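# Shut the rice cooker lid until it latches

## Task

Push the rice cooker's lid down until it clicks shut and stays latched, then release it so the hand no longer holds or presses it.

## Robot and tools

Robot: two arms in a physics simulation. left_arm carries a left hand, right_arm a right hand. Their bases sit roughly at (-0.019, +0.283, 0) m and (+0.049, -0.278, 0) m in the scene frame, each turned about 1 degree or less. A camera stand is fixed behind the arms. A loose object may occasionally get a brief nudge.

Frames: scene frame origin is at table-top height, midway between the nominal bases. +z is up, +x points out over the table, and left_arm is on the +y side; image left/right does not match arm names. Hand poses, Hand target, offsets and wrist-camera poses use each arm's own base frame. Fixed cameras and the table use the scene frame.

Hand point: a spot 0.05 m in front of the palm and 0.15 m along the fingers from the wrist face. Its +z runs along straight fingers, +y out of the palm, and +x across the palm. On the right hand +x points away from the thumb; on the left hand it points toward the thumb. Straight fingertips reach 0.06 to 0.07 m past the point and sit 0.06 m behind it along -y. A rigid wrist bracket on the little-finger side can collide with things.

Row layout: every command row has 28 numbers, all in [-1, 1], even if only one arm moves. Left arm first, then right arm. Each arm's 14 numbers are: dx, dy, dz, rx, ry, rz, then six hand places, then force_limit, speed.
- dx, dy, dz, rx, ry, rz are an offset, not a pose. They are measured from that arm's Hand target as it stood when the action or move began, along that arm's base axes. 1.0 equals 0.6 m, or 180 degrees for rotation. rx, ry, rz form a single rotation vector, turning about the Hand target's position. All zeros re-commands the current Hand target. Repeating the same offset in a new call moves the arm further.
- Hand places: write grasp numbers a, b, c in the first three, and exactly 0 in the last three, or the row is rejected. All zeros is a fully open hand. a (0 to +1) curls index and middle and bends the thumb. b curls ring and little. c swings the thumb in front of the palm. To keep a hand unchanged, resend its last a, b, c.
- force_limit: the fingertip force at which a closing motor stops, about 0 N at -1 up to 10 N at +1 (15 N for thumb motors).
- speed: a finger's speed rises from nearly 0 at -1 to full at +0.48 and stays full up to +1. For a soft grip, use -0.94 or lower.

Tools:
- execute_actions(actions, cameras): actions is a list of actions. Each action is a table of up to 15 rows, and each row is one 1/30 s step. A shorter table repeats its final row. Every row is measured from the start pose of that action, not from the previous row. Images are returned only when actions is empty or cameras asks for them.
- move(target, speed, blend, blocking, cameras): drives hand points in straight lines toward offset targets, again relative to the Hand target. target is one 28-number row, or a list of up to 15 rows, all measured from the same start. speed is in m/s, 0.002 to 4.3, default 0.25, and turns are capped at twice that in rad/s. blend is a corner radius in metres; 0 means stop at each target. The whole move lasts at most 10 s. It does not avoid obstacles or the other arm. Paths passing near an arm's own base can flip its shoulder, so route around the base.
- wait(seconds 0 to 10): lets time pass while each arm holds its last command.
- stop: brakes a running move.
- zoom_image(camera, region [x0,y0,x1,y1] in pixels, at most 504x504): enlarges part of the latest image from cam_high, cam_low, cam_left_wrist or cam_right_wrist.
- show_instructions: displays the reference pages.
- finished_scene: ends the scene for good. The lid must be latched at that point.

Results: each one gives end_effector_position (m) and end_effector_quat_wxyz in the base frame, and the Hand target, which is the last commanded pose after clipping. It also gives joint positions, velocities and torques, and the hand lists hand_measured, hand_stopped_by (moving, target, force, stalled, fault) and hand_load_n, one value per motor. A move adds a move: line giving the ending (done, off_target, moving, held, fault) and any limits (paced, held). Neither done nor off_target tells you about contact. A loaded grip shows up only in hand_load_n.

Behaviour: the arms track commands loosely. They often stop 1 to 5 cm short, usually low, without touching anything. Waiting does not close that gap. Resend the pose or add the missing offset. Orientation commands are clipped to within 40 degrees of the current orientation at each step. An arm blocked by something keeps pushing until it is commanded away. To stop a press, command the target back past the hand point.

Avoid: hard hits or slams on the cooker or table, and pressing far past the contact point. Keep the lid from falling far or being let go while it is still swinging. Keep objects on the table. Do not let the arms or hands touch or squeeze each other. Avoid heavy finger loads and long stretched-out holds, which heat the motors; at 100 °C the arm goes limp for 30 s or more. Prefer slow, smooth motion. Each action lasts 0.5 s, and thinking time also lets the scene run.

Each tool is called after "Emit:" as a command line: name --argument value for each argument, lists and objects as JSON in quotes; but a table of rows of numbers goes row by row, as --pt "numbers of a row", without its own name.

Reference images:

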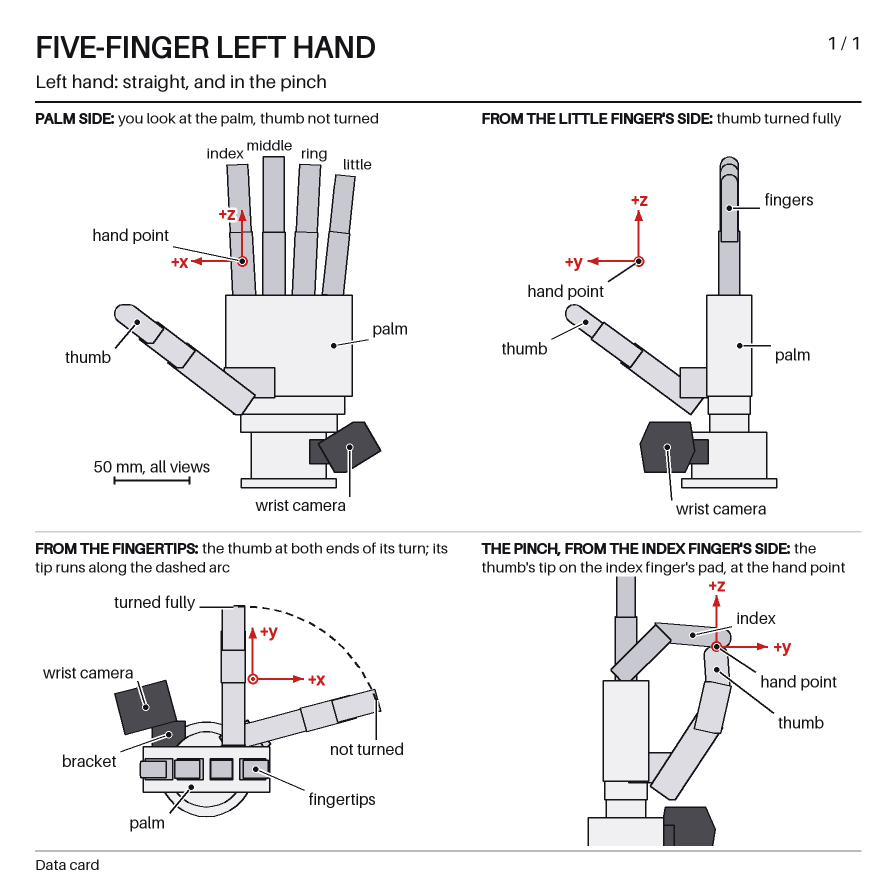

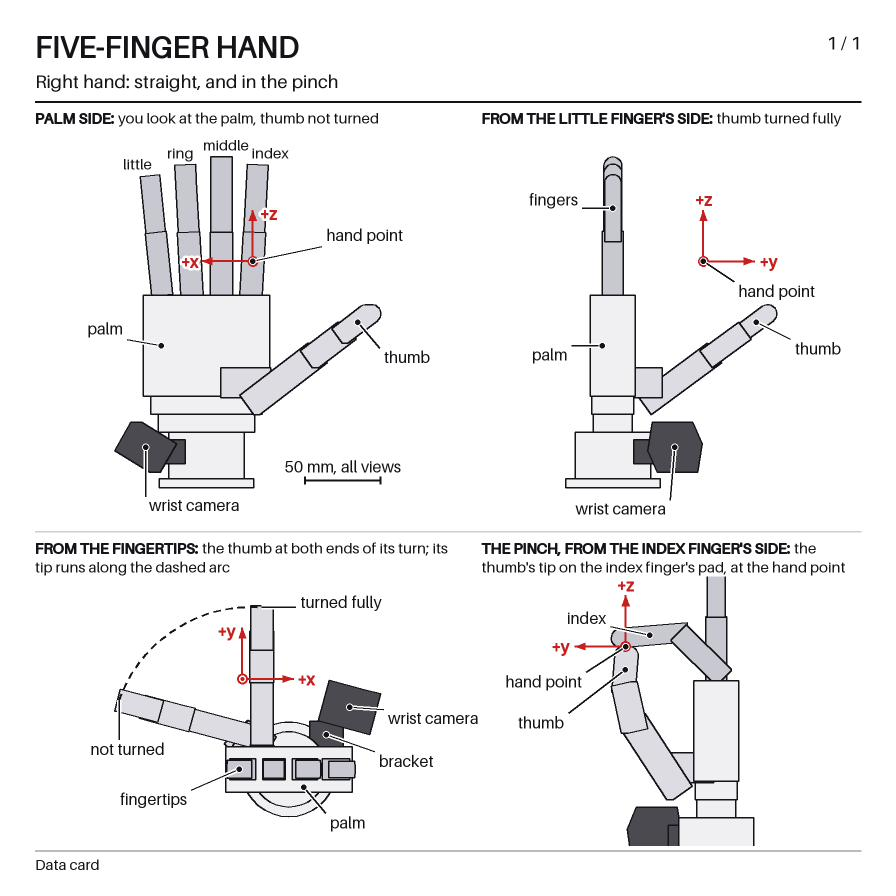

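## Session

Emit:
execute_actions --actions '[]'

Scene clock: 0.00 s.
left_arm: end_effector_position=(+0.6212, -0.3713, +0.3147) hand_measured=(+1.000, +1.000, +1.000, +1.000, +1.000, +1.000) hand_load_n=(+0.0, +0.0, +0.0, +0.0, +0.0, +0.5) hand_stopped_by=(target, target, target, target, target, target) hand_force_limit=0.00 hand_speed=-0.80 end_effector_quat_wxyz=(-0.521, +0.645, -0.430, +0.356) | right_arm: end_effector_position=(+0.4136, -0.2997, +0.3753) hand_measured=(+1.000, +1.000, +1.000, +1.000, +1.000, +1.000) hand_load_n=(+0.0, +0.0, +0.0, +0.0, +0.0, +0.0) hand_stopped_by=(target, target, target, target, target, target) hand_force_limit=0.00 hand_speed=-0.80 end_effector_quat_wxyz=(+0.313, -0.383, +0.749, -0.442)
Joint positions: left_arm=[-0.743 1.755 1.636 -0.331 -1.084 -0.415] | right_arm=[-0.791 1.131 1.225 -0.539 -0.28 0.011]
Joint velocities: within noise
Joint torques (N m): no reading
Motor temperatures (°C): left_arm=[28 28 27 25 25 26] | right_arm=[32 26 22 25 23 24]
Heat: left arm: hottest waist 28 °C; right arm: hottest waist 32 °C.
Hand target: left_arm +0.6253, -0.3743, +0.3385; -0.519, +0.649, -0.412, +0.375 | right_arm +0.4177, -0.3021, +0.3985; +0.322, -0.380, +0.736, -0.459

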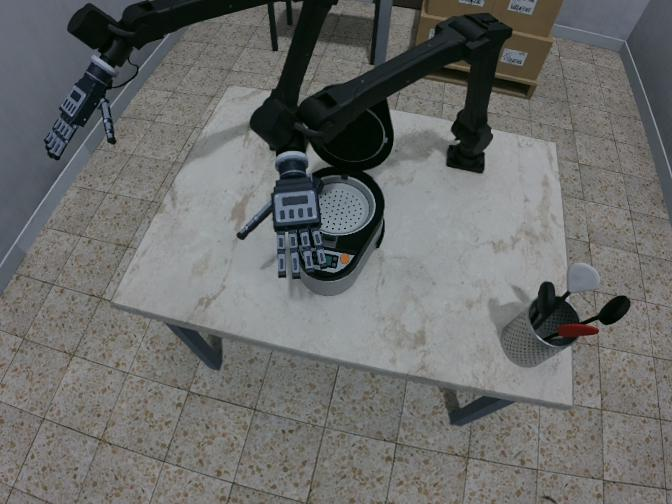

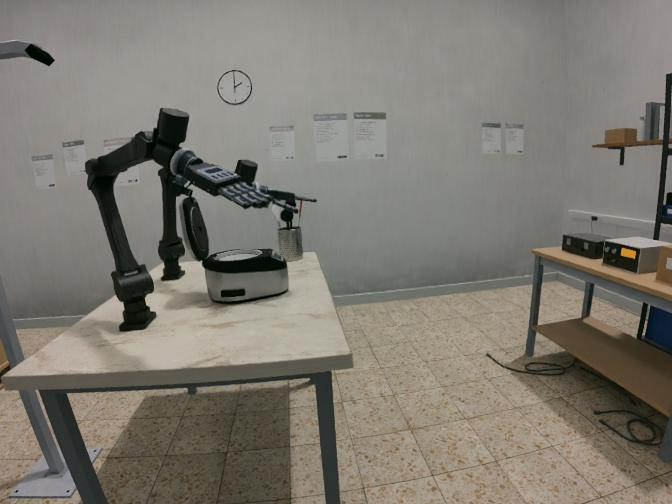

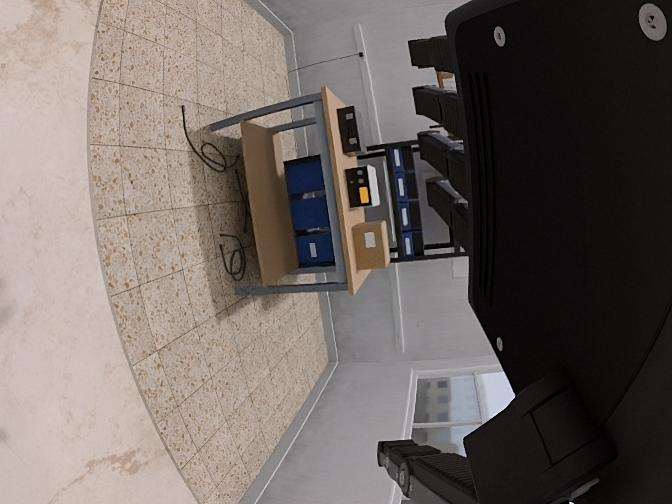

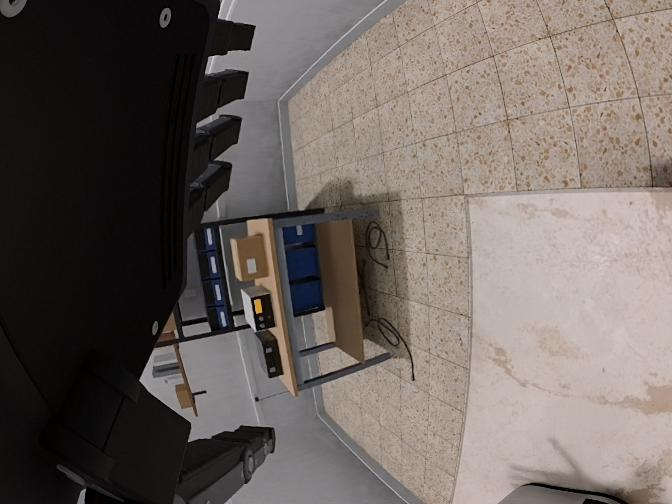

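Emit:
zoom_image --camera "cam_high" --region '[220, 60, 460, 320]'

Emit:
zoom_image --camera "cam_low" --region '[80, 90, 340, 350]'

Scaled by 1.938 from the camera's 672x504 image, which has a finer 960x720 frame.

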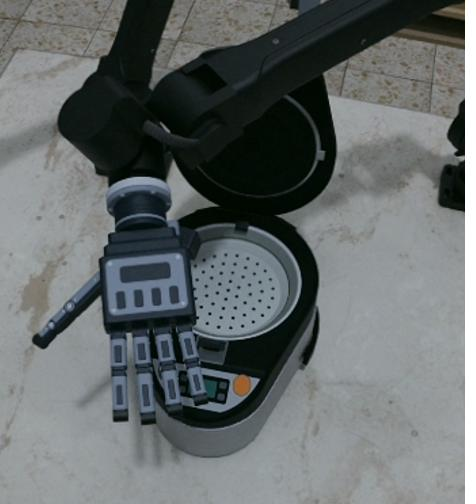

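Scaled by 1.938 from the camera's 672x504 image, which has a finer 960x720 frame.

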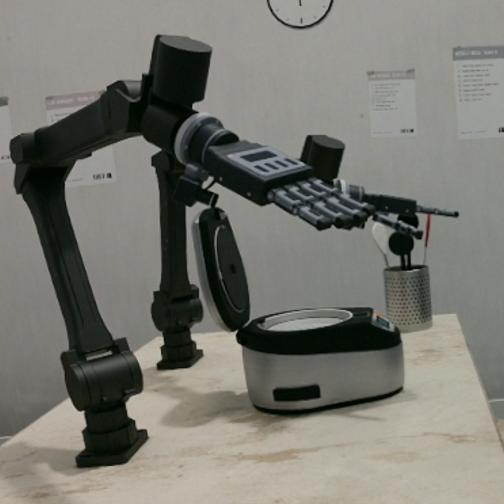

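Emit:
move --pt "-0.108 0.023 0.267 -0.091 0.164 -0.1015 1 1 0 0 0 0 0 0 -0.2 -0.3 0 0 0 0 0 0 0 0 0 0 -0.8" --pt "-0.542 -0.01 0.267 -0.1825 0.328 -0.203 1 1 0 0 0 0 0 0 -0.403 -0.592 0 0 0 -0.194 0 0 0 0 0 0 0 -0.8" --blend '[0.03, 0]' --cameras '["all"]'


Emit:
move --pt "-0.108 0.023 0.267 -0.091 0.164 -0.1015 1 1 0 0 0 0 0 0 -0.2 -0.3 0 0 0 -0.097 0 0 0 0 0 0 0 -0.8" --pt "-0.542 -0.01 0.267 -0.1825 0.328 -0.203 1 1 0 0 0 0 0 0 -0.403 -0.592 0 0 0 -0.194 0 0 0 0 0 0 0 -0.8" --blend '[0.03, 0]' --cameras '["all"]'

Scene clock: 12.30 s.
left_arm: end_effector_position=(+0.3069, -0.3806, +0.4906) hand_measured=(-0.900, -1.000, -1.000, -0.800, +0.550, +1.000) hand_load_n=(+0.0, +0.0, +0.0, +0.0, +0.0, +0.0) hand_stopped_by=(target, target, target, target, target, target) hand_force_limit=0.00 hand_speed=0.00 end_effector_quat_wxyz=(+0.067, +0.701, -0.668, +0.241) | right_arm: end_effector_position=(+0.1733, -0.6433, +0.3599) hand_measured=(+1.000, +1.000, +1.000, +1.000, +1.000, +1.000) hand_load_n=(+0.0, +0.0, +0.0, +0.0, +0.0, -0.5) hand_stopped_by=(target, target, target, target, target, target) hand_force_limit=0.00 hand_speed=-0.80 end_effector_quat_wxyz=(+0.167, -0.141, +0.837, -0.502)
Joint positions: left_arm=[-0.696 1.5 2.094 -1.682 0.161 -0.785] | right_arm=[-1.443 1.563 1.613 -0.535 -0.322 -0.01]
Joint torques (N m): left_arm=[0.15 -12.16 7.49 1.01 0.21 -0.32] | right_arm=[0.91 -15.62 14.48 2.14 -0.07 0.02]
Motor temperatures (°C): left_arm=[28 29 32 25 25 26] | right_arm=[32 26 25 25 23 24]
Heat: left arm: hottest elbow 32 °C; right arm: hottest waist 32 °C.
Hand target: left_arm +0.3000, -0.3802, +0.4987; +0.073, +0.704, -0.663, +0.246 | right_arm +0.1759, -0.6573, +0.3984; +0.169, -0.142, +0.816, -0.534
Off the commanded pose: left_arm 0.011 m, 1 deg | right_arm 0.041 m, 4 deg.
move: off_target (left_arm, right_arm)
camera_calibration:
cam_left_wrist: T_world_to_cam=[[0.939108, -0.0907605, 0.331419, -0.492495], [-0.316503, -0.604015, 0.731431, -0.485356], [0.133797, -0.791788, -0.595962, 0.0656022], [0, 0, 0, 1]] pos_world=[0.300112, -0.285918, 0.557323]
cam_right_wrist: T_world_to_cam=[[-0.291715, 0.361823, -0.88543, 0.603619], [0.544057, 0.824129, 0.157527, 0.383055], [0.786705, -0.435771, -0.437263, -0.147739], [0, 0, 0, 1]] pos_world=[0.0839083, -0.59847, 0.40952]

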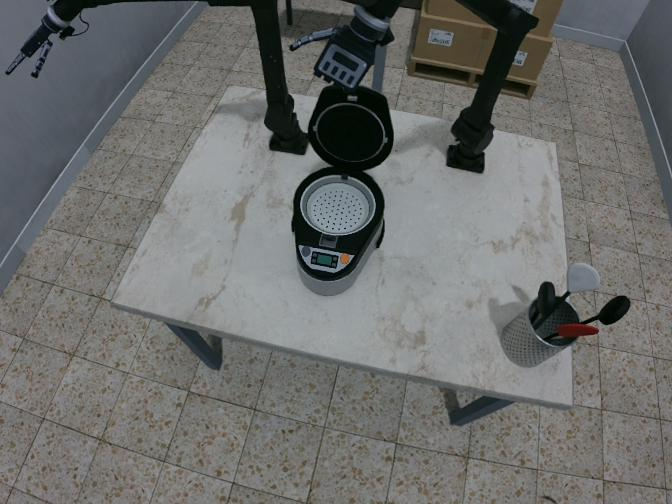

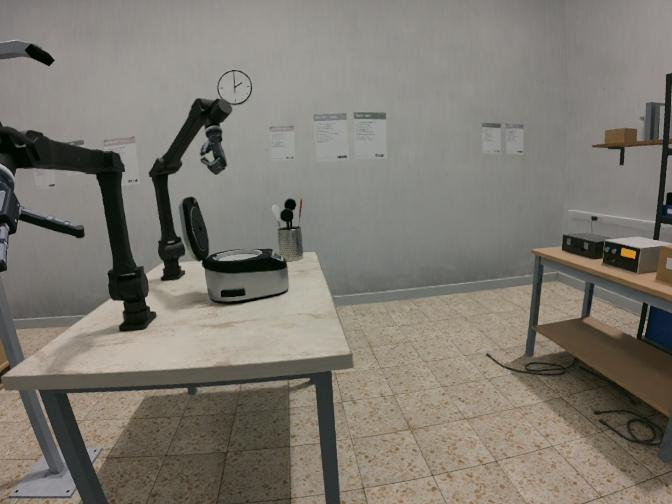

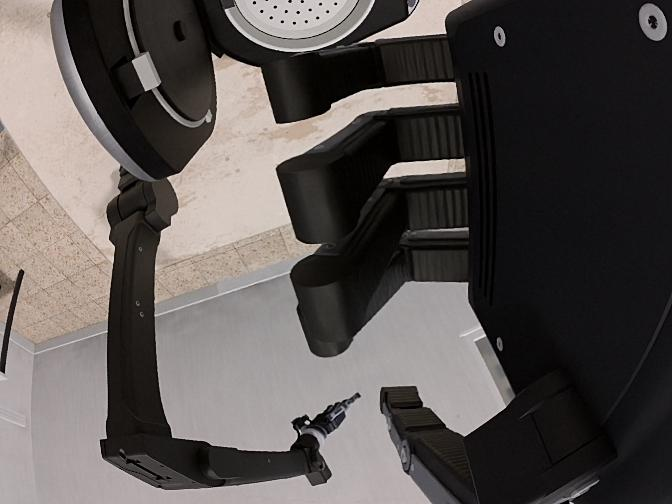

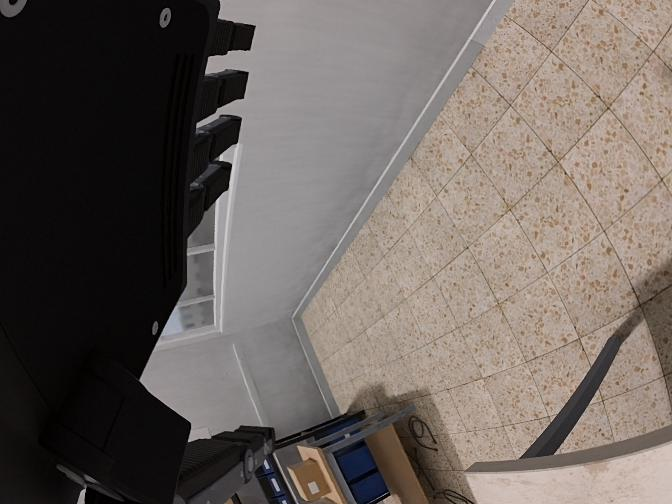

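Emit:
zoom_image --camera "cam_high" --region '[270, 20, 430, 300]'

Emit:
zoom_image --camera "cam_low" --region '[140, 90, 310, 310]'

Emit:
zoom_image --camera "cam_left_wrist" --region '[0, 0, 450, 250]'

Scaled by 1.800 from the camera's 672x504 image, which has a finer 960x720 frame.

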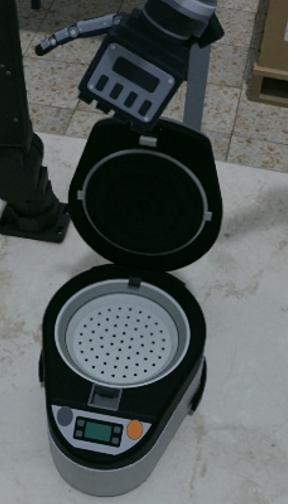

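Scaled by 2.291 from the camera's 672x504 image, which has a finer 960x720 frame.

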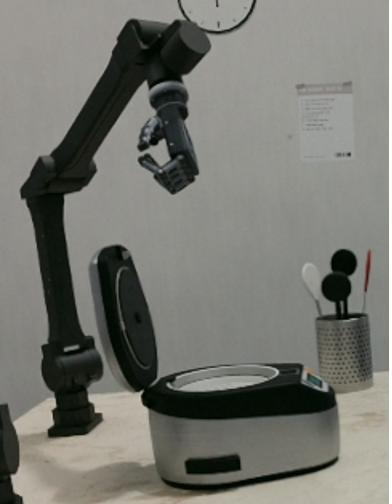

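Scaled by 1.120 from the camera's 672x504 image, which has a finer 960x720 frame.

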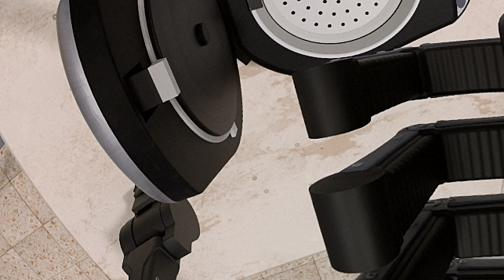

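Emit:
move --target '[-0.358,0.008,0.012,-0.0385,-0.022,0, 1,1,0,0,0,0, 0,0, 0,0,0,0,0,0, 0,0,0,0,0,0, 0,-0.8]' --cameras '["cam_high","cam_low"]'

Scene clock: 16.83 s.
left_arm: end_effector_position=(+0.0831, -0.3712, +0.4978) hand_measured=(-0.900, -1.000, -1.000, -0.800, +0.550, +1.000) hand_load_n=(+0.0, +0.0, +0.0, +0.0, +0.0, +0.0) hand_stopped_by=(target, target, target, target, target, target) hand_force_limit=0.00 hand_speed=0.00 end_effector_quat_wxyz=(+0.085, +0.686, -0.660, +0.295) | right_arm: end_effector_position=(+0.1733, -0.6433, +0.3599) hand_measured=(+1.000, +1.000, +1.000, +1.000, +1.000, +1.000) hand_load_n=(+0.0, +0.0, +0.0, +0.0, +0.0, +0.0) hand_stopped_by=(target, target, target, target, target, target) hand_force_limit=0.00 hand_speed=-0.80 end_effector_quat_wxyz=(+0.167, -0.141, +0.837, -0.502)
Joint positions: left_arm=[-1.228 1.071 1.687 -1.571 -0.106 -1.233] | right_arm=[-1.443 1.563 1.613 -0.535 -0.322 -0.01]
Joint torques (N m): left_arm=[0.32 -5.13 7.6 2.21 -0.12 -0.32] | right_arm=[0.91 -15.56 14.45 2.18 -0.09 0.01]
Heat: left arm: hottest elbow 32 °C; right arm: hottest waist 32 °C.
Hand target: left_arm +0.0853, -0.3754, +0.5060; +0.093, +0.689, -0.649, +0.310 | right_arm +0.1759, -0.6573, +0.3984; +0.169, -0.142, +0.816, -0.534
Off the commanded pose: left_arm 0.009 m, 2 deg | right_arm 0.041 m, 4 deg.
move: off_target (right_arm)
Images, in order (width x height): cam_high 672x504, cam_low 672x504.

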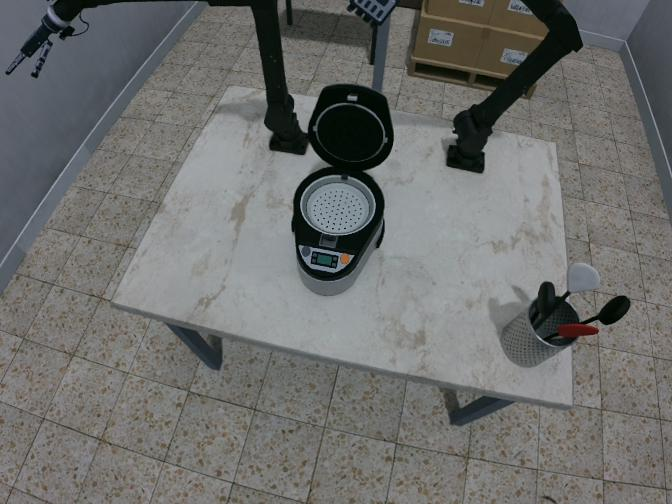

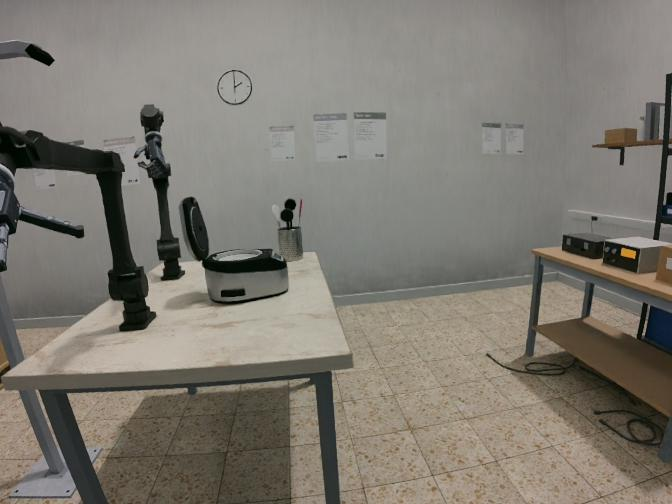

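Emit:
move --target '[0,0,-0.37,0.0385,0.022,0, 1,1,0,0,0,0, 0,0, 0,0,0,0,0,0, 0,0,0,0,0,0, 0,-0.8]' --cameras '["cam_high","cam_low","cam_left_wrist"]'

Scene clock: 18.57 s.
left_arm: end_effector_position=(+0.0782, -0.3685, +0.2684) hand_measured=(-0.900, -1.000, -1.000, -0.800, +0.550, +1.000) hand_load_n=(+0.0, +0.0, +0.5, +0.0, +0.0, +0.0) hand_stopped_by=(target, target, target, target, target, target) hand_force_limit=0.00 hand_speed=0.00 end_effector_quat_wxyz=(+0.062, +0.697, -0.678, +0.225) | right_arm: end_effector_position=(+0.1733, -0.6433, +0.3599) hand_measured=(+1.000, +1.000, +1.000, +1.000, +1.000, +1.000) hand_load_n=(+0.0, +0.0, +0.0, +0.0, +0.0, -0.5) hand_stopped_by=(target, target, target, target, target, target) hand_force_limit=0.00 hand_speed=-0.80 end_effector_quat_wxyz=(+0.167, -0.141, +0.837, -0.502)
Joint positions: left_arm=[-1.225 0.965 1.039 -1.181 -0.083 -1.234] | right_arm=[-1.443 1.563 1.613 -0.535 -0.322 -0.01]
Joint torques (N m): left_arm=[1.32 -5.48 9.52 1.95 0.09 -0.31] | right_arm=[0.73 -15.91 14.5 2.17 -0.07 0]
Heat: left arm: hottest elbow 32 °C; right arm: hottest waist 32 °C.
Hand target: left_arm +0.0853, -0.3754, +0.2840; +0.073, +0.704, -0.662, +0.246 | right_arm +0.1759, -0.6573, +0.3984; +0.169, -0.142, +0.816, -0.534
Off the commanded pose: left_arm 0.018 m, 3 deg | right_arm 0.041 m, 4 deg.
move: off_target (left_arm, right_arm)
camera_calibration:
cam_left_wrist: T_world_to_cam=[[0.941311, -0.119439, 0.315702, -0.209609], [-0.318759, -0.622186, 0.715036, -0.390088], [0.111023, -0.773704, -0.623743, -0.010828], [0, 0, 0, 1]] pos_world=[0.0741652, -0.27612, 0.338347]
Images, in order (width x height): cam_high 672x504, cam_low 672x504, cam_left_wrist 672x504.

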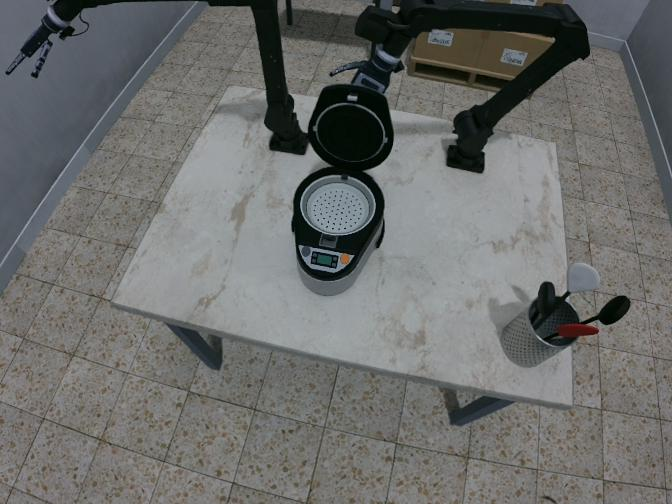

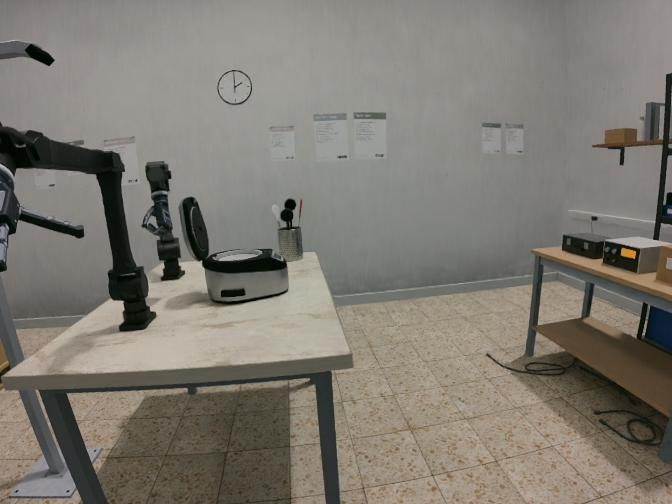

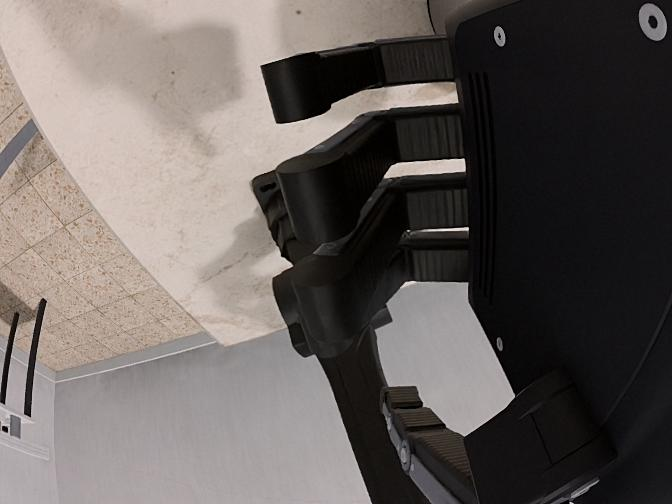

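Emit:
zoom_image --camera "cam_low" --region '[120, 140, 300, 320]'

Emit:
zoom_image --camera "cam_high" --region '[280, 40, 440, 200]'

Scaled by 2.800 from the camera's 672x504 image, which has a finer 960x720 frame.

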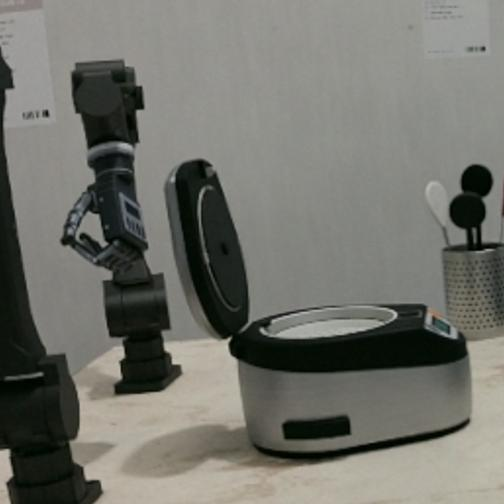

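Scaled by 3.150 from the camera's 672x504 image, which has a finer 960x720 frame.

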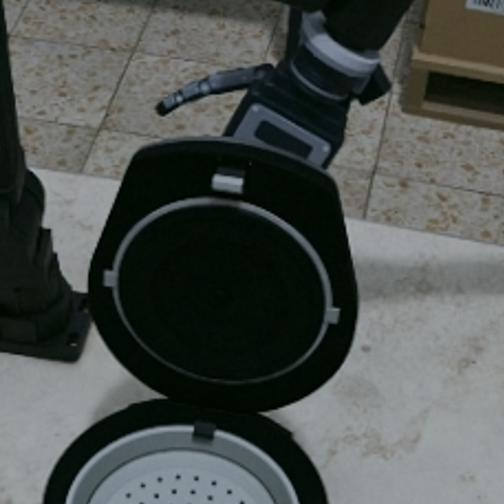

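Emit:
move --target '[0.117,0,0,0,0,0, 1,1,0,0,0,0, 0,0, 0,0,0,0,0,0, 0,0,0,0,0,0, 0,-0.8]' --cameras '["cam_high","cam_low"]' --speed 0.1

Emit:
zoom_image --camera "cam_low" --region '[120, 140, 300, 320]'

Emit:
zoom_image --camera "cam_high" --region '[280, 40, 440, 200]'

Scene clock: 20.43 s.
left_arm: end_effector_position=(+0.1441, -0.3591, +0.2547) hand_measured=(-0.900, -1.000, -1.000, -0.800, +0.550, +1.000) hand_load_n=(+0.0, +0.0, +0.0, +0.0, +0.0, +0.0) hand_stopped_by=(target, target, target, target, target, target) hand_force_limit=0.00 hand_speed=0.00 end_effector_quat_wxyz=(+0.062, +0.712, -0.666, +0.213) | right_arm: end_effector_position=(+0.1733, -0.6433, +0.3599) hand_measured=(+1.000, +1.000, +1.000, +1.000, +1.000, +1.000) hand_load_n=(-0.5, +0.0, +0.0, -0.5, +0.0, -0.5) hand_stopped_by=(target, target, target, target, target, target) hand_force_limit=0.00 hand_speed=-0.80 end_effector_quat_wxyz=(+0.167, -0.141, +0.837, -0.502)
Joint positions: left_arm=[-1.005 1.028 1.045 -1.141 0.014 -1.075] | right_arm=[-1.443 1.563 1.613 -0.535 -0.322 -0.01]
Joint torques (N m): left_arm=[0.97 -4.78 12.51 1.89 0.16 -0.02] | right_arm=[1.03 -15.79 14.48 2.13 -0.06 0]
Heat: left arm: hottest elbow 32 °C; right arm: hottest waist 32 °C.
Hand target: left_arm +0.1554, -0.3754, +0.2838; +0.073, +0.704, -0.663, +0.246 | right_arm +0.1759, -0.6573, +0.3984; +0.169, -0.142, +0.816, -0.534
Off the commanded pose: left_arm 0.035 m, 4 deg | right_arm 0.041 m, 4 deg.
move: off_target (left_arm, right_arm)
Images, in order (width x height): cam_high 672x504, cam_low 672x504.

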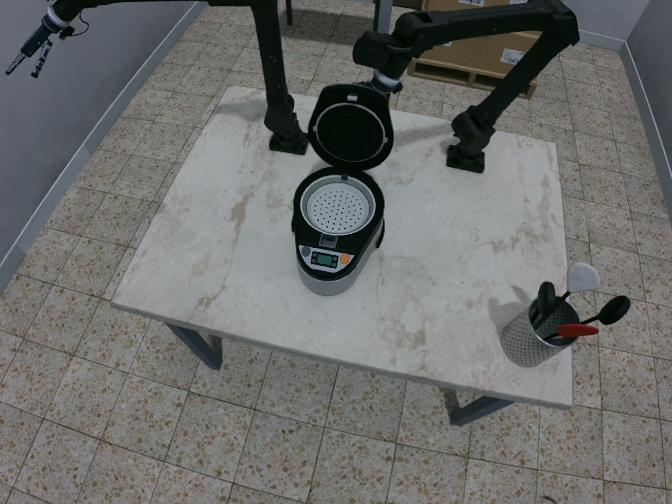

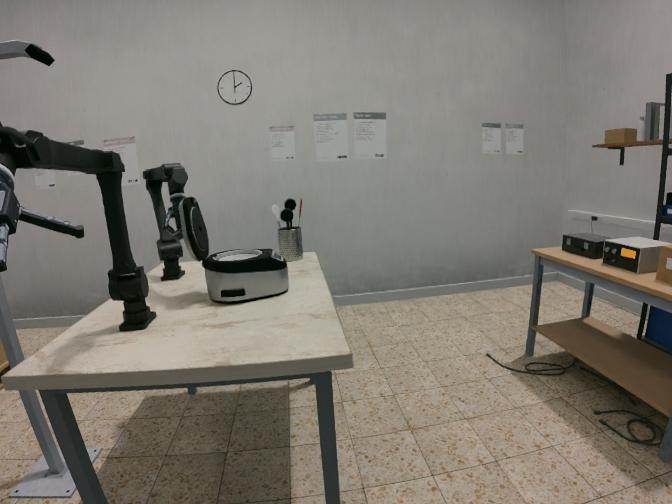

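Scaled by 2.800 from the camera's 672x504 image, which has a finer 960x720 frame.

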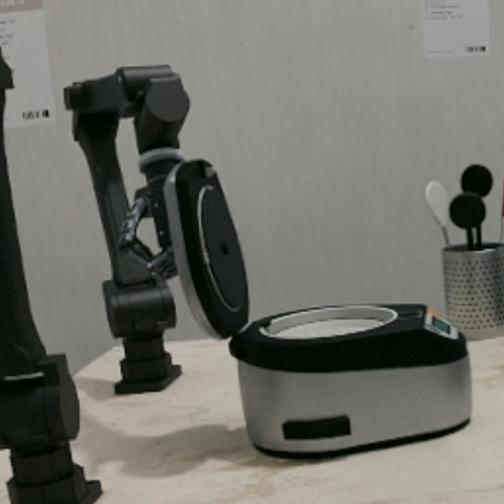

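Scaled by 3.150 from the camera's 672x504 image, which has a finer 960x720 frame.

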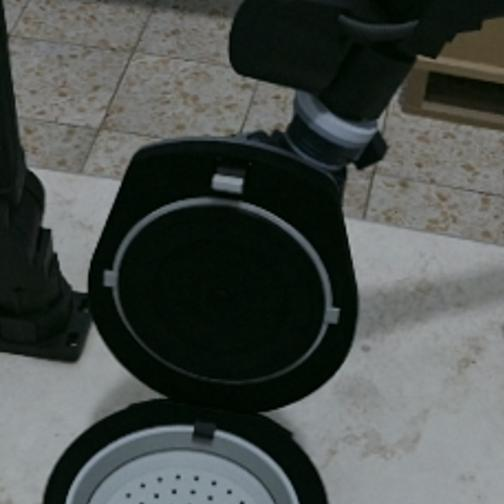

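Emit:
move --target '[0.067,-0.01,0.03,0,0,0, 1,1,0,0,0,0, 0,0, 0,0,0,0,0,0, 0,0,0,0,0,0, 0,-0.8]' --cameras '["cam_high","cam_low"]' --speed 0.08

Emit:
zoom_image --camera "cam_low" --region '[120, 140, 300, 320]'

Emit:
zoom_image --camera "cam_high" --region '[280, 40, 440, 200]'

Scene clock: 21.87 s.
left_arm: end_effector_position=(+0.1791, -0.3723, +0.2759) hand_measured=(-0.900, -1.000, -1.000, -0.800, +0.550, +1.000) hand_load_n=(+0.0, +0.0, +0.0, +0.0, +0.0, +0.5) hand_stopped_by=(target, target, target, target, target, target) hand_force_limit=0.00 hand_speed=0.00 end_effector_quat_wxyz=(+0.077, +0.715, -0.660, +0.217) | right_arm: end_effector_position=(+0.1733, -0.6433, +0.3599) hand_measured=(+1.000, +1.000, +1.000, +1.000, +1.000, +1.000) hand_load_n=(+0.0, +0.0, +0.0, +0.0, +0.0, +0.0) hand_stopped_by=(target, target, target, target, target, target) hand_force_limit=0.00 hand_speed=-0.80 end_effector_quat_wxyz=(+0.167, -0.141, +0.837, -0.502)
Joint positions: left_arm=[-0.923 1.102 1.14 -1.149 0.074 -1.02] | right_arm=[-1.443 1.563 1.613 -0.535 -0.322 -0.01]
Joint torques (N m): left_arm=[1.73 -5.42 12.97 1.26 -0.02 0.1] | right_arm=[0.97 -15.68 14.52 2.17 -0.05 0.02]
Heat: left arm: hottest elbow 33 °C; right arm: hottest waist 32 °C.
Hand target: left_arm +0.1957, -0.3814, +0.3019; +0.073, +0.704, -0.663, +0.246 | right_arm +0.1759, -0.6573, +0.3984; +0.169, -0.142, +0.816, -0.534
Off the commanded pose: left_arm 0.032 m, 4 deg | right_arm 0.041 m, 4 deg.
move: off_target (left_arm, right_arm)
Images, in order (width x height): cam_high 672x504, cam_low 672x504.

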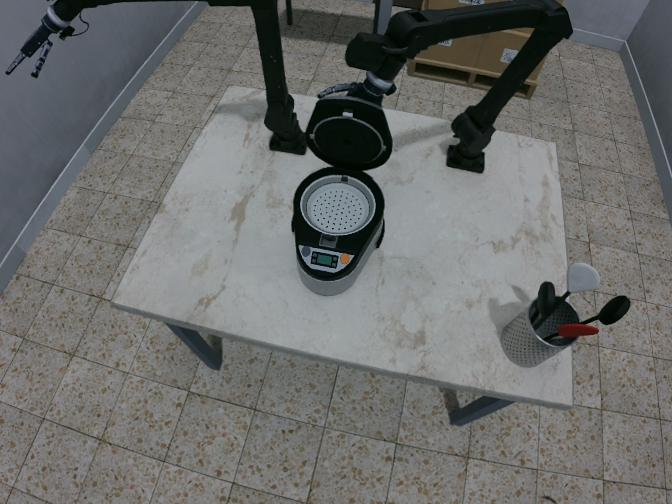

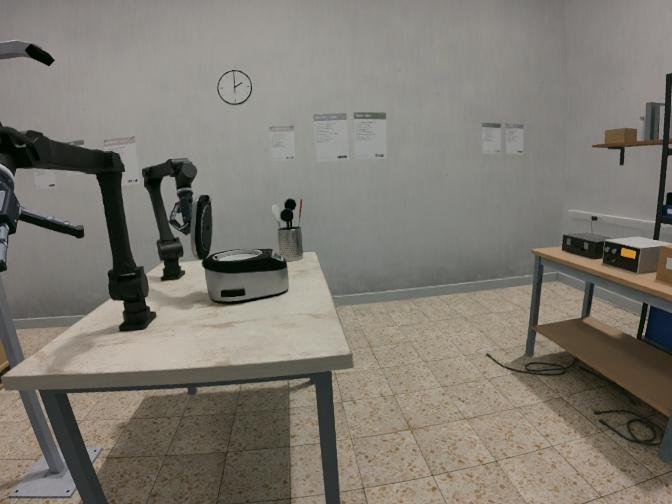

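Scaled by 2.800 from the camera's 672x504 image, which has a finer 960x720 frame.

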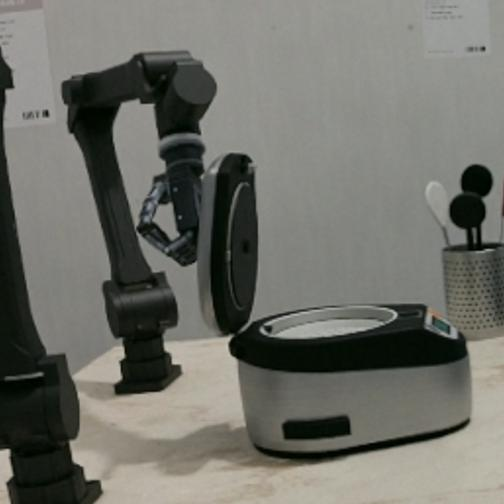

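Scaled by 3.150 from the camera's 672x504 image, which has a finer 960x720 frame.

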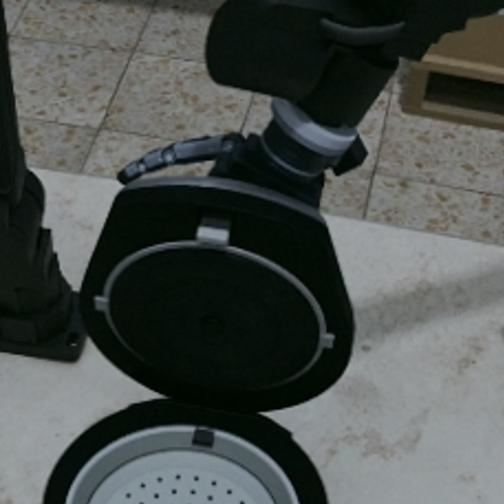

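Emit:
move --target '[-0.083,0,0,0,0,0, 1,1,0,0,0,0, 0,0, 0,0,0,0,0,0, 0,0,0,0,0,0, 0,-0.8]' --cameras '["cam_high","cam_low"]' --speed 0.08

Emit:
zoom_image --camera "cam_low" --region '[120, 140, 300, 320]'

Emit:
zoom_image --camera "cam_high" --region '[280, 40, 440, 200]'

Scene clock: 23.83 s.
left_arm: end_effector_position=(+0.1456, -0.3797, +0.2907) hand_measured=(-0.900, -1.000, -1.000, -0.800, +0.550, +1.000) hand_load_n=(+0.0, +0.0, +0.0, +0.0, +0.0, +0.0) hand_stopped_by=(target, target, target, target, target, target) hand_force_limit=0.00 hand_speed=0.00 end_effector_quat_wxyz=(+0.070, +0.700, -0.670, +0.237) | right_arm: end_effector_position=(+0.1733, -0.6433, +0.3599) hand_measured=(+1.000, +1.000, +1.000, +1.000, +1.000, +1.000) hand_load_n=(+0.0, +0.0, -0.5, +0.0, +0.0, -0.5) hand_stopped_by=(target, target, target, target, target, target) hand_force_limit=0.00 hand_speed=-0.80 end_effector_quat_wxyz=(+0.167, -0.141, +0.837, -0.502)
Joint positions: left_arm=[-1.032 1.053 1.14 -1.159 0.009 -1.078] | right_arm=[-1.443 1.563 1.613 -0.535 -0.322 -0.01]
Joint torques (N m): left_arm=[0.03 -6.65 9.52 1.03 -0.11 -0.3] | right_arm=[0.97 -15.62 14.52 2.14 -0.08 0.03]
Motor temperatures (°C): left_arm=[28 29 33 25 25 26] | right_arm=[32 26 30 25 23 24]
Heat: left arm: hottest elbow 33 °C; right arm: hottest waist 32 °C.
Hand target: left_arm +0.1459, -0.3814, +0.3020; +0.073, +0.704, -0.662, +0.246 | right_arm +0.1759, -0.6573, +0.3984; +0.169, -0.142, +0.816, -0.534
Off the commanded pose: left_arm 0.011 m, 2 deg | right_arm 0.041 m, 4 deg.
move: off_target (left_arm, right_arm)
Images, in order (width x height): cam_high 672x504, cam_low 672x504.

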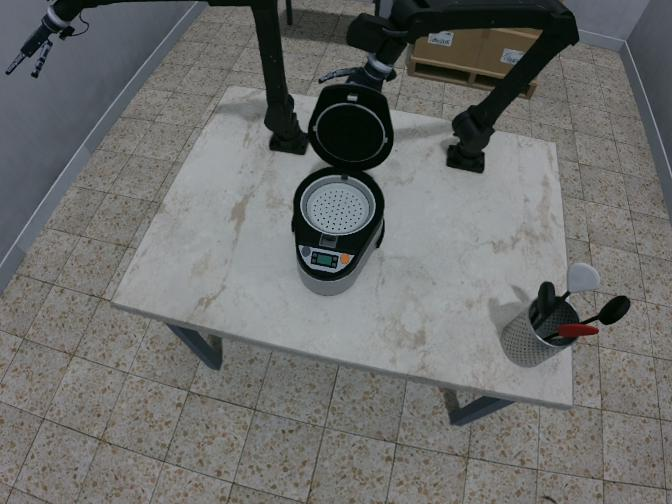

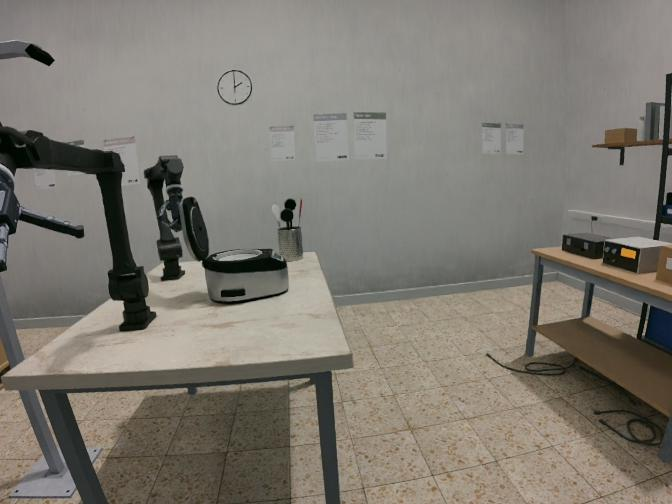

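Scaled by 2.800 from the camera's 672x504 image, which has a finer 960x720 frame.

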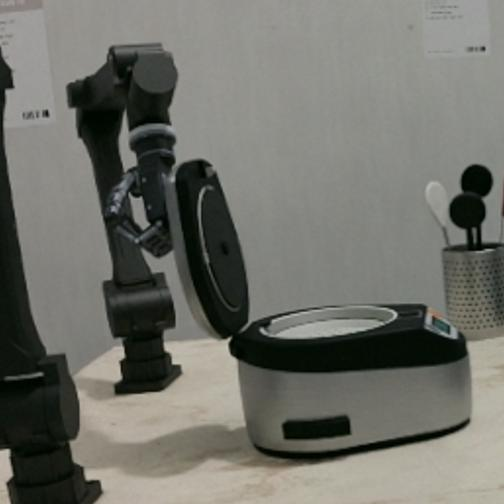

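Scaled by 3.150 from the camera's 672x504 image, which has a finer 960x720 frame.

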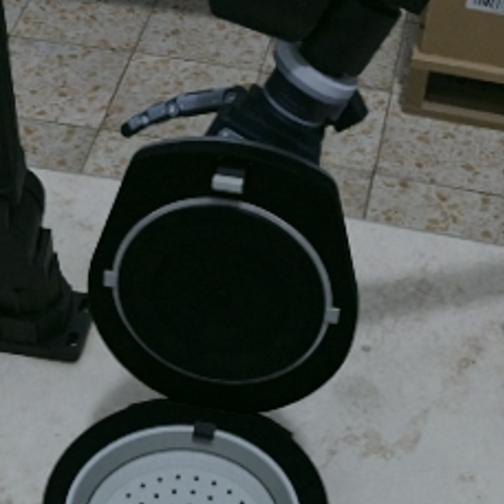

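Emit:
move --target '[0.157,-0.014,0.038,0.02,0,0, 1,1,0,0,0,0, 0,0, 0,0,0,0,0,0, 0,0,0,0,0,0, 0,-0.8]' --cameras '["cam_high","cam_low"]' --speed 0.1

Emit:
zoom_image --camera "cam_low" --region '[120, 140, 300, 320]'

Emit:
zoom_image --camera "cam_high" --region '[280, 40, 440, 200]'

Scene clock: 29.17 s.
left_arm: end_effector_position=(+0.2266, -0.3838, +0.3028) hand_measured=(-0.900, -1.000, -1.000, -0.800, +0.550, +1.000) hand_load_n=(+0.5, +0.0, +0.0, +0.0, +0.0, +0.0) hand_stopped_by=(target, target, target, target, target, target) hand_force_limit=0.00 hand_speed=0.00 end_effector_quat_wxyz=(+0.055, +0.714, -0.668, +0.203) | right_arm: end_effector_position=(+0.1733, -0.6433, +0.3599) hand_measured=(+1.000, +1.000, +1.000, +1.000, +1.000, +1.000) hand_load_n=(+0.0, -0.5, +0.0, +0.0, +0.0, +0.0) hand_stopped_by=(target, target, target, target, target, target) hand_force_limit=0.00 hand_speed=-0.80 end_effector_quat_wxyz=(+0.167, -0.141, +0.837, -0.502)
Joint positions: left_arm=[-0.857 1.235 1.333 -1.25 0.066 -0.938] | right_arm=[-1.443 1.563 1.613 -0.535 -0.322 -0.01]
Joint torques (N m): left_arm=[1.38 -7.41 12.48 0.95 0.05 0.03] | right_arm=[0.79 -15.68 14.5 2.15 -0.07 0.02]
Heat: left arm: hottest elbow 34 °C; right arm: hottest waist 32 °C.
Hand target: left_arm +0.2401, -0.3898, +0.3248; +0.051, +0.706, -0.670, +0.225 | right_arm +0.1759, -0.6573, +0.3984; +0.169, -0.142, +0.816, -0.534
Off the commanded pose: left_arm 0.026 m, 3 deg | right_arm 0.041 m, 4 deg.
move: off_target (left_arm, right_arm)
Images, in order (width x height): cam_high 672x504, cam_low 672x504.

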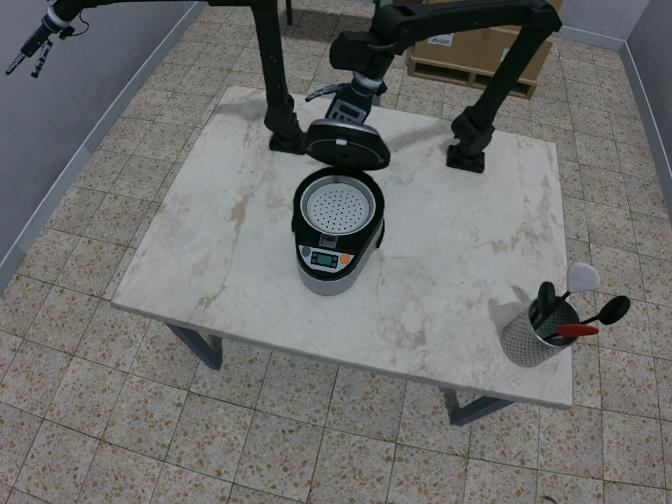

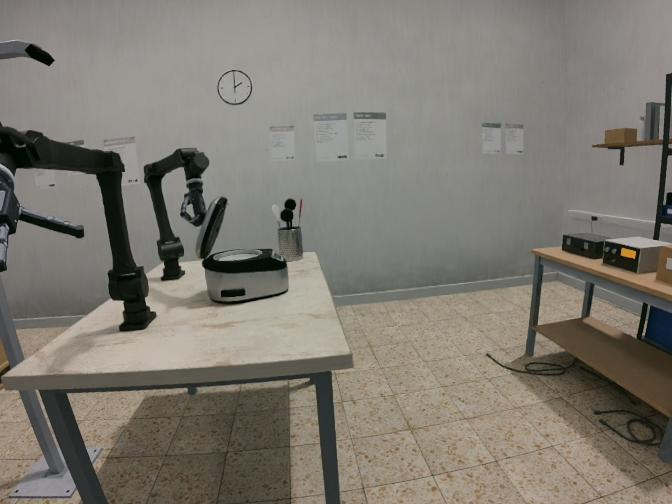

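Scaled by 2.800 from the camera's 672x504 image, which has a finer 960x720 frame.

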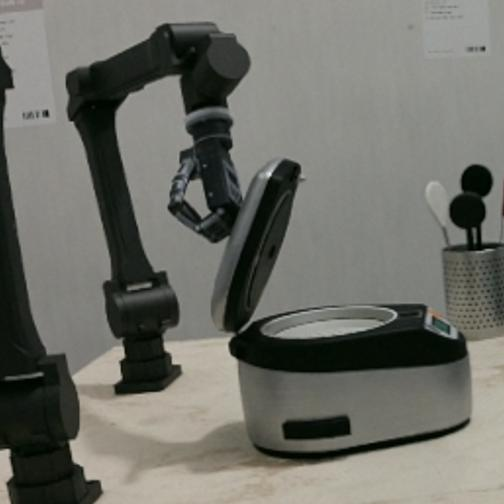

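Scaled by 3.150 from the camera's 672x504 image, which has a finer 960x720 frame.

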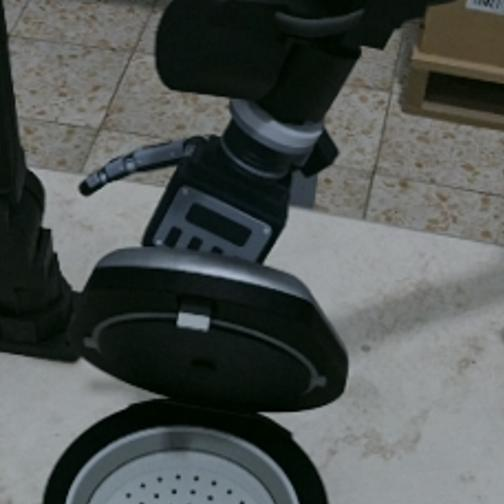

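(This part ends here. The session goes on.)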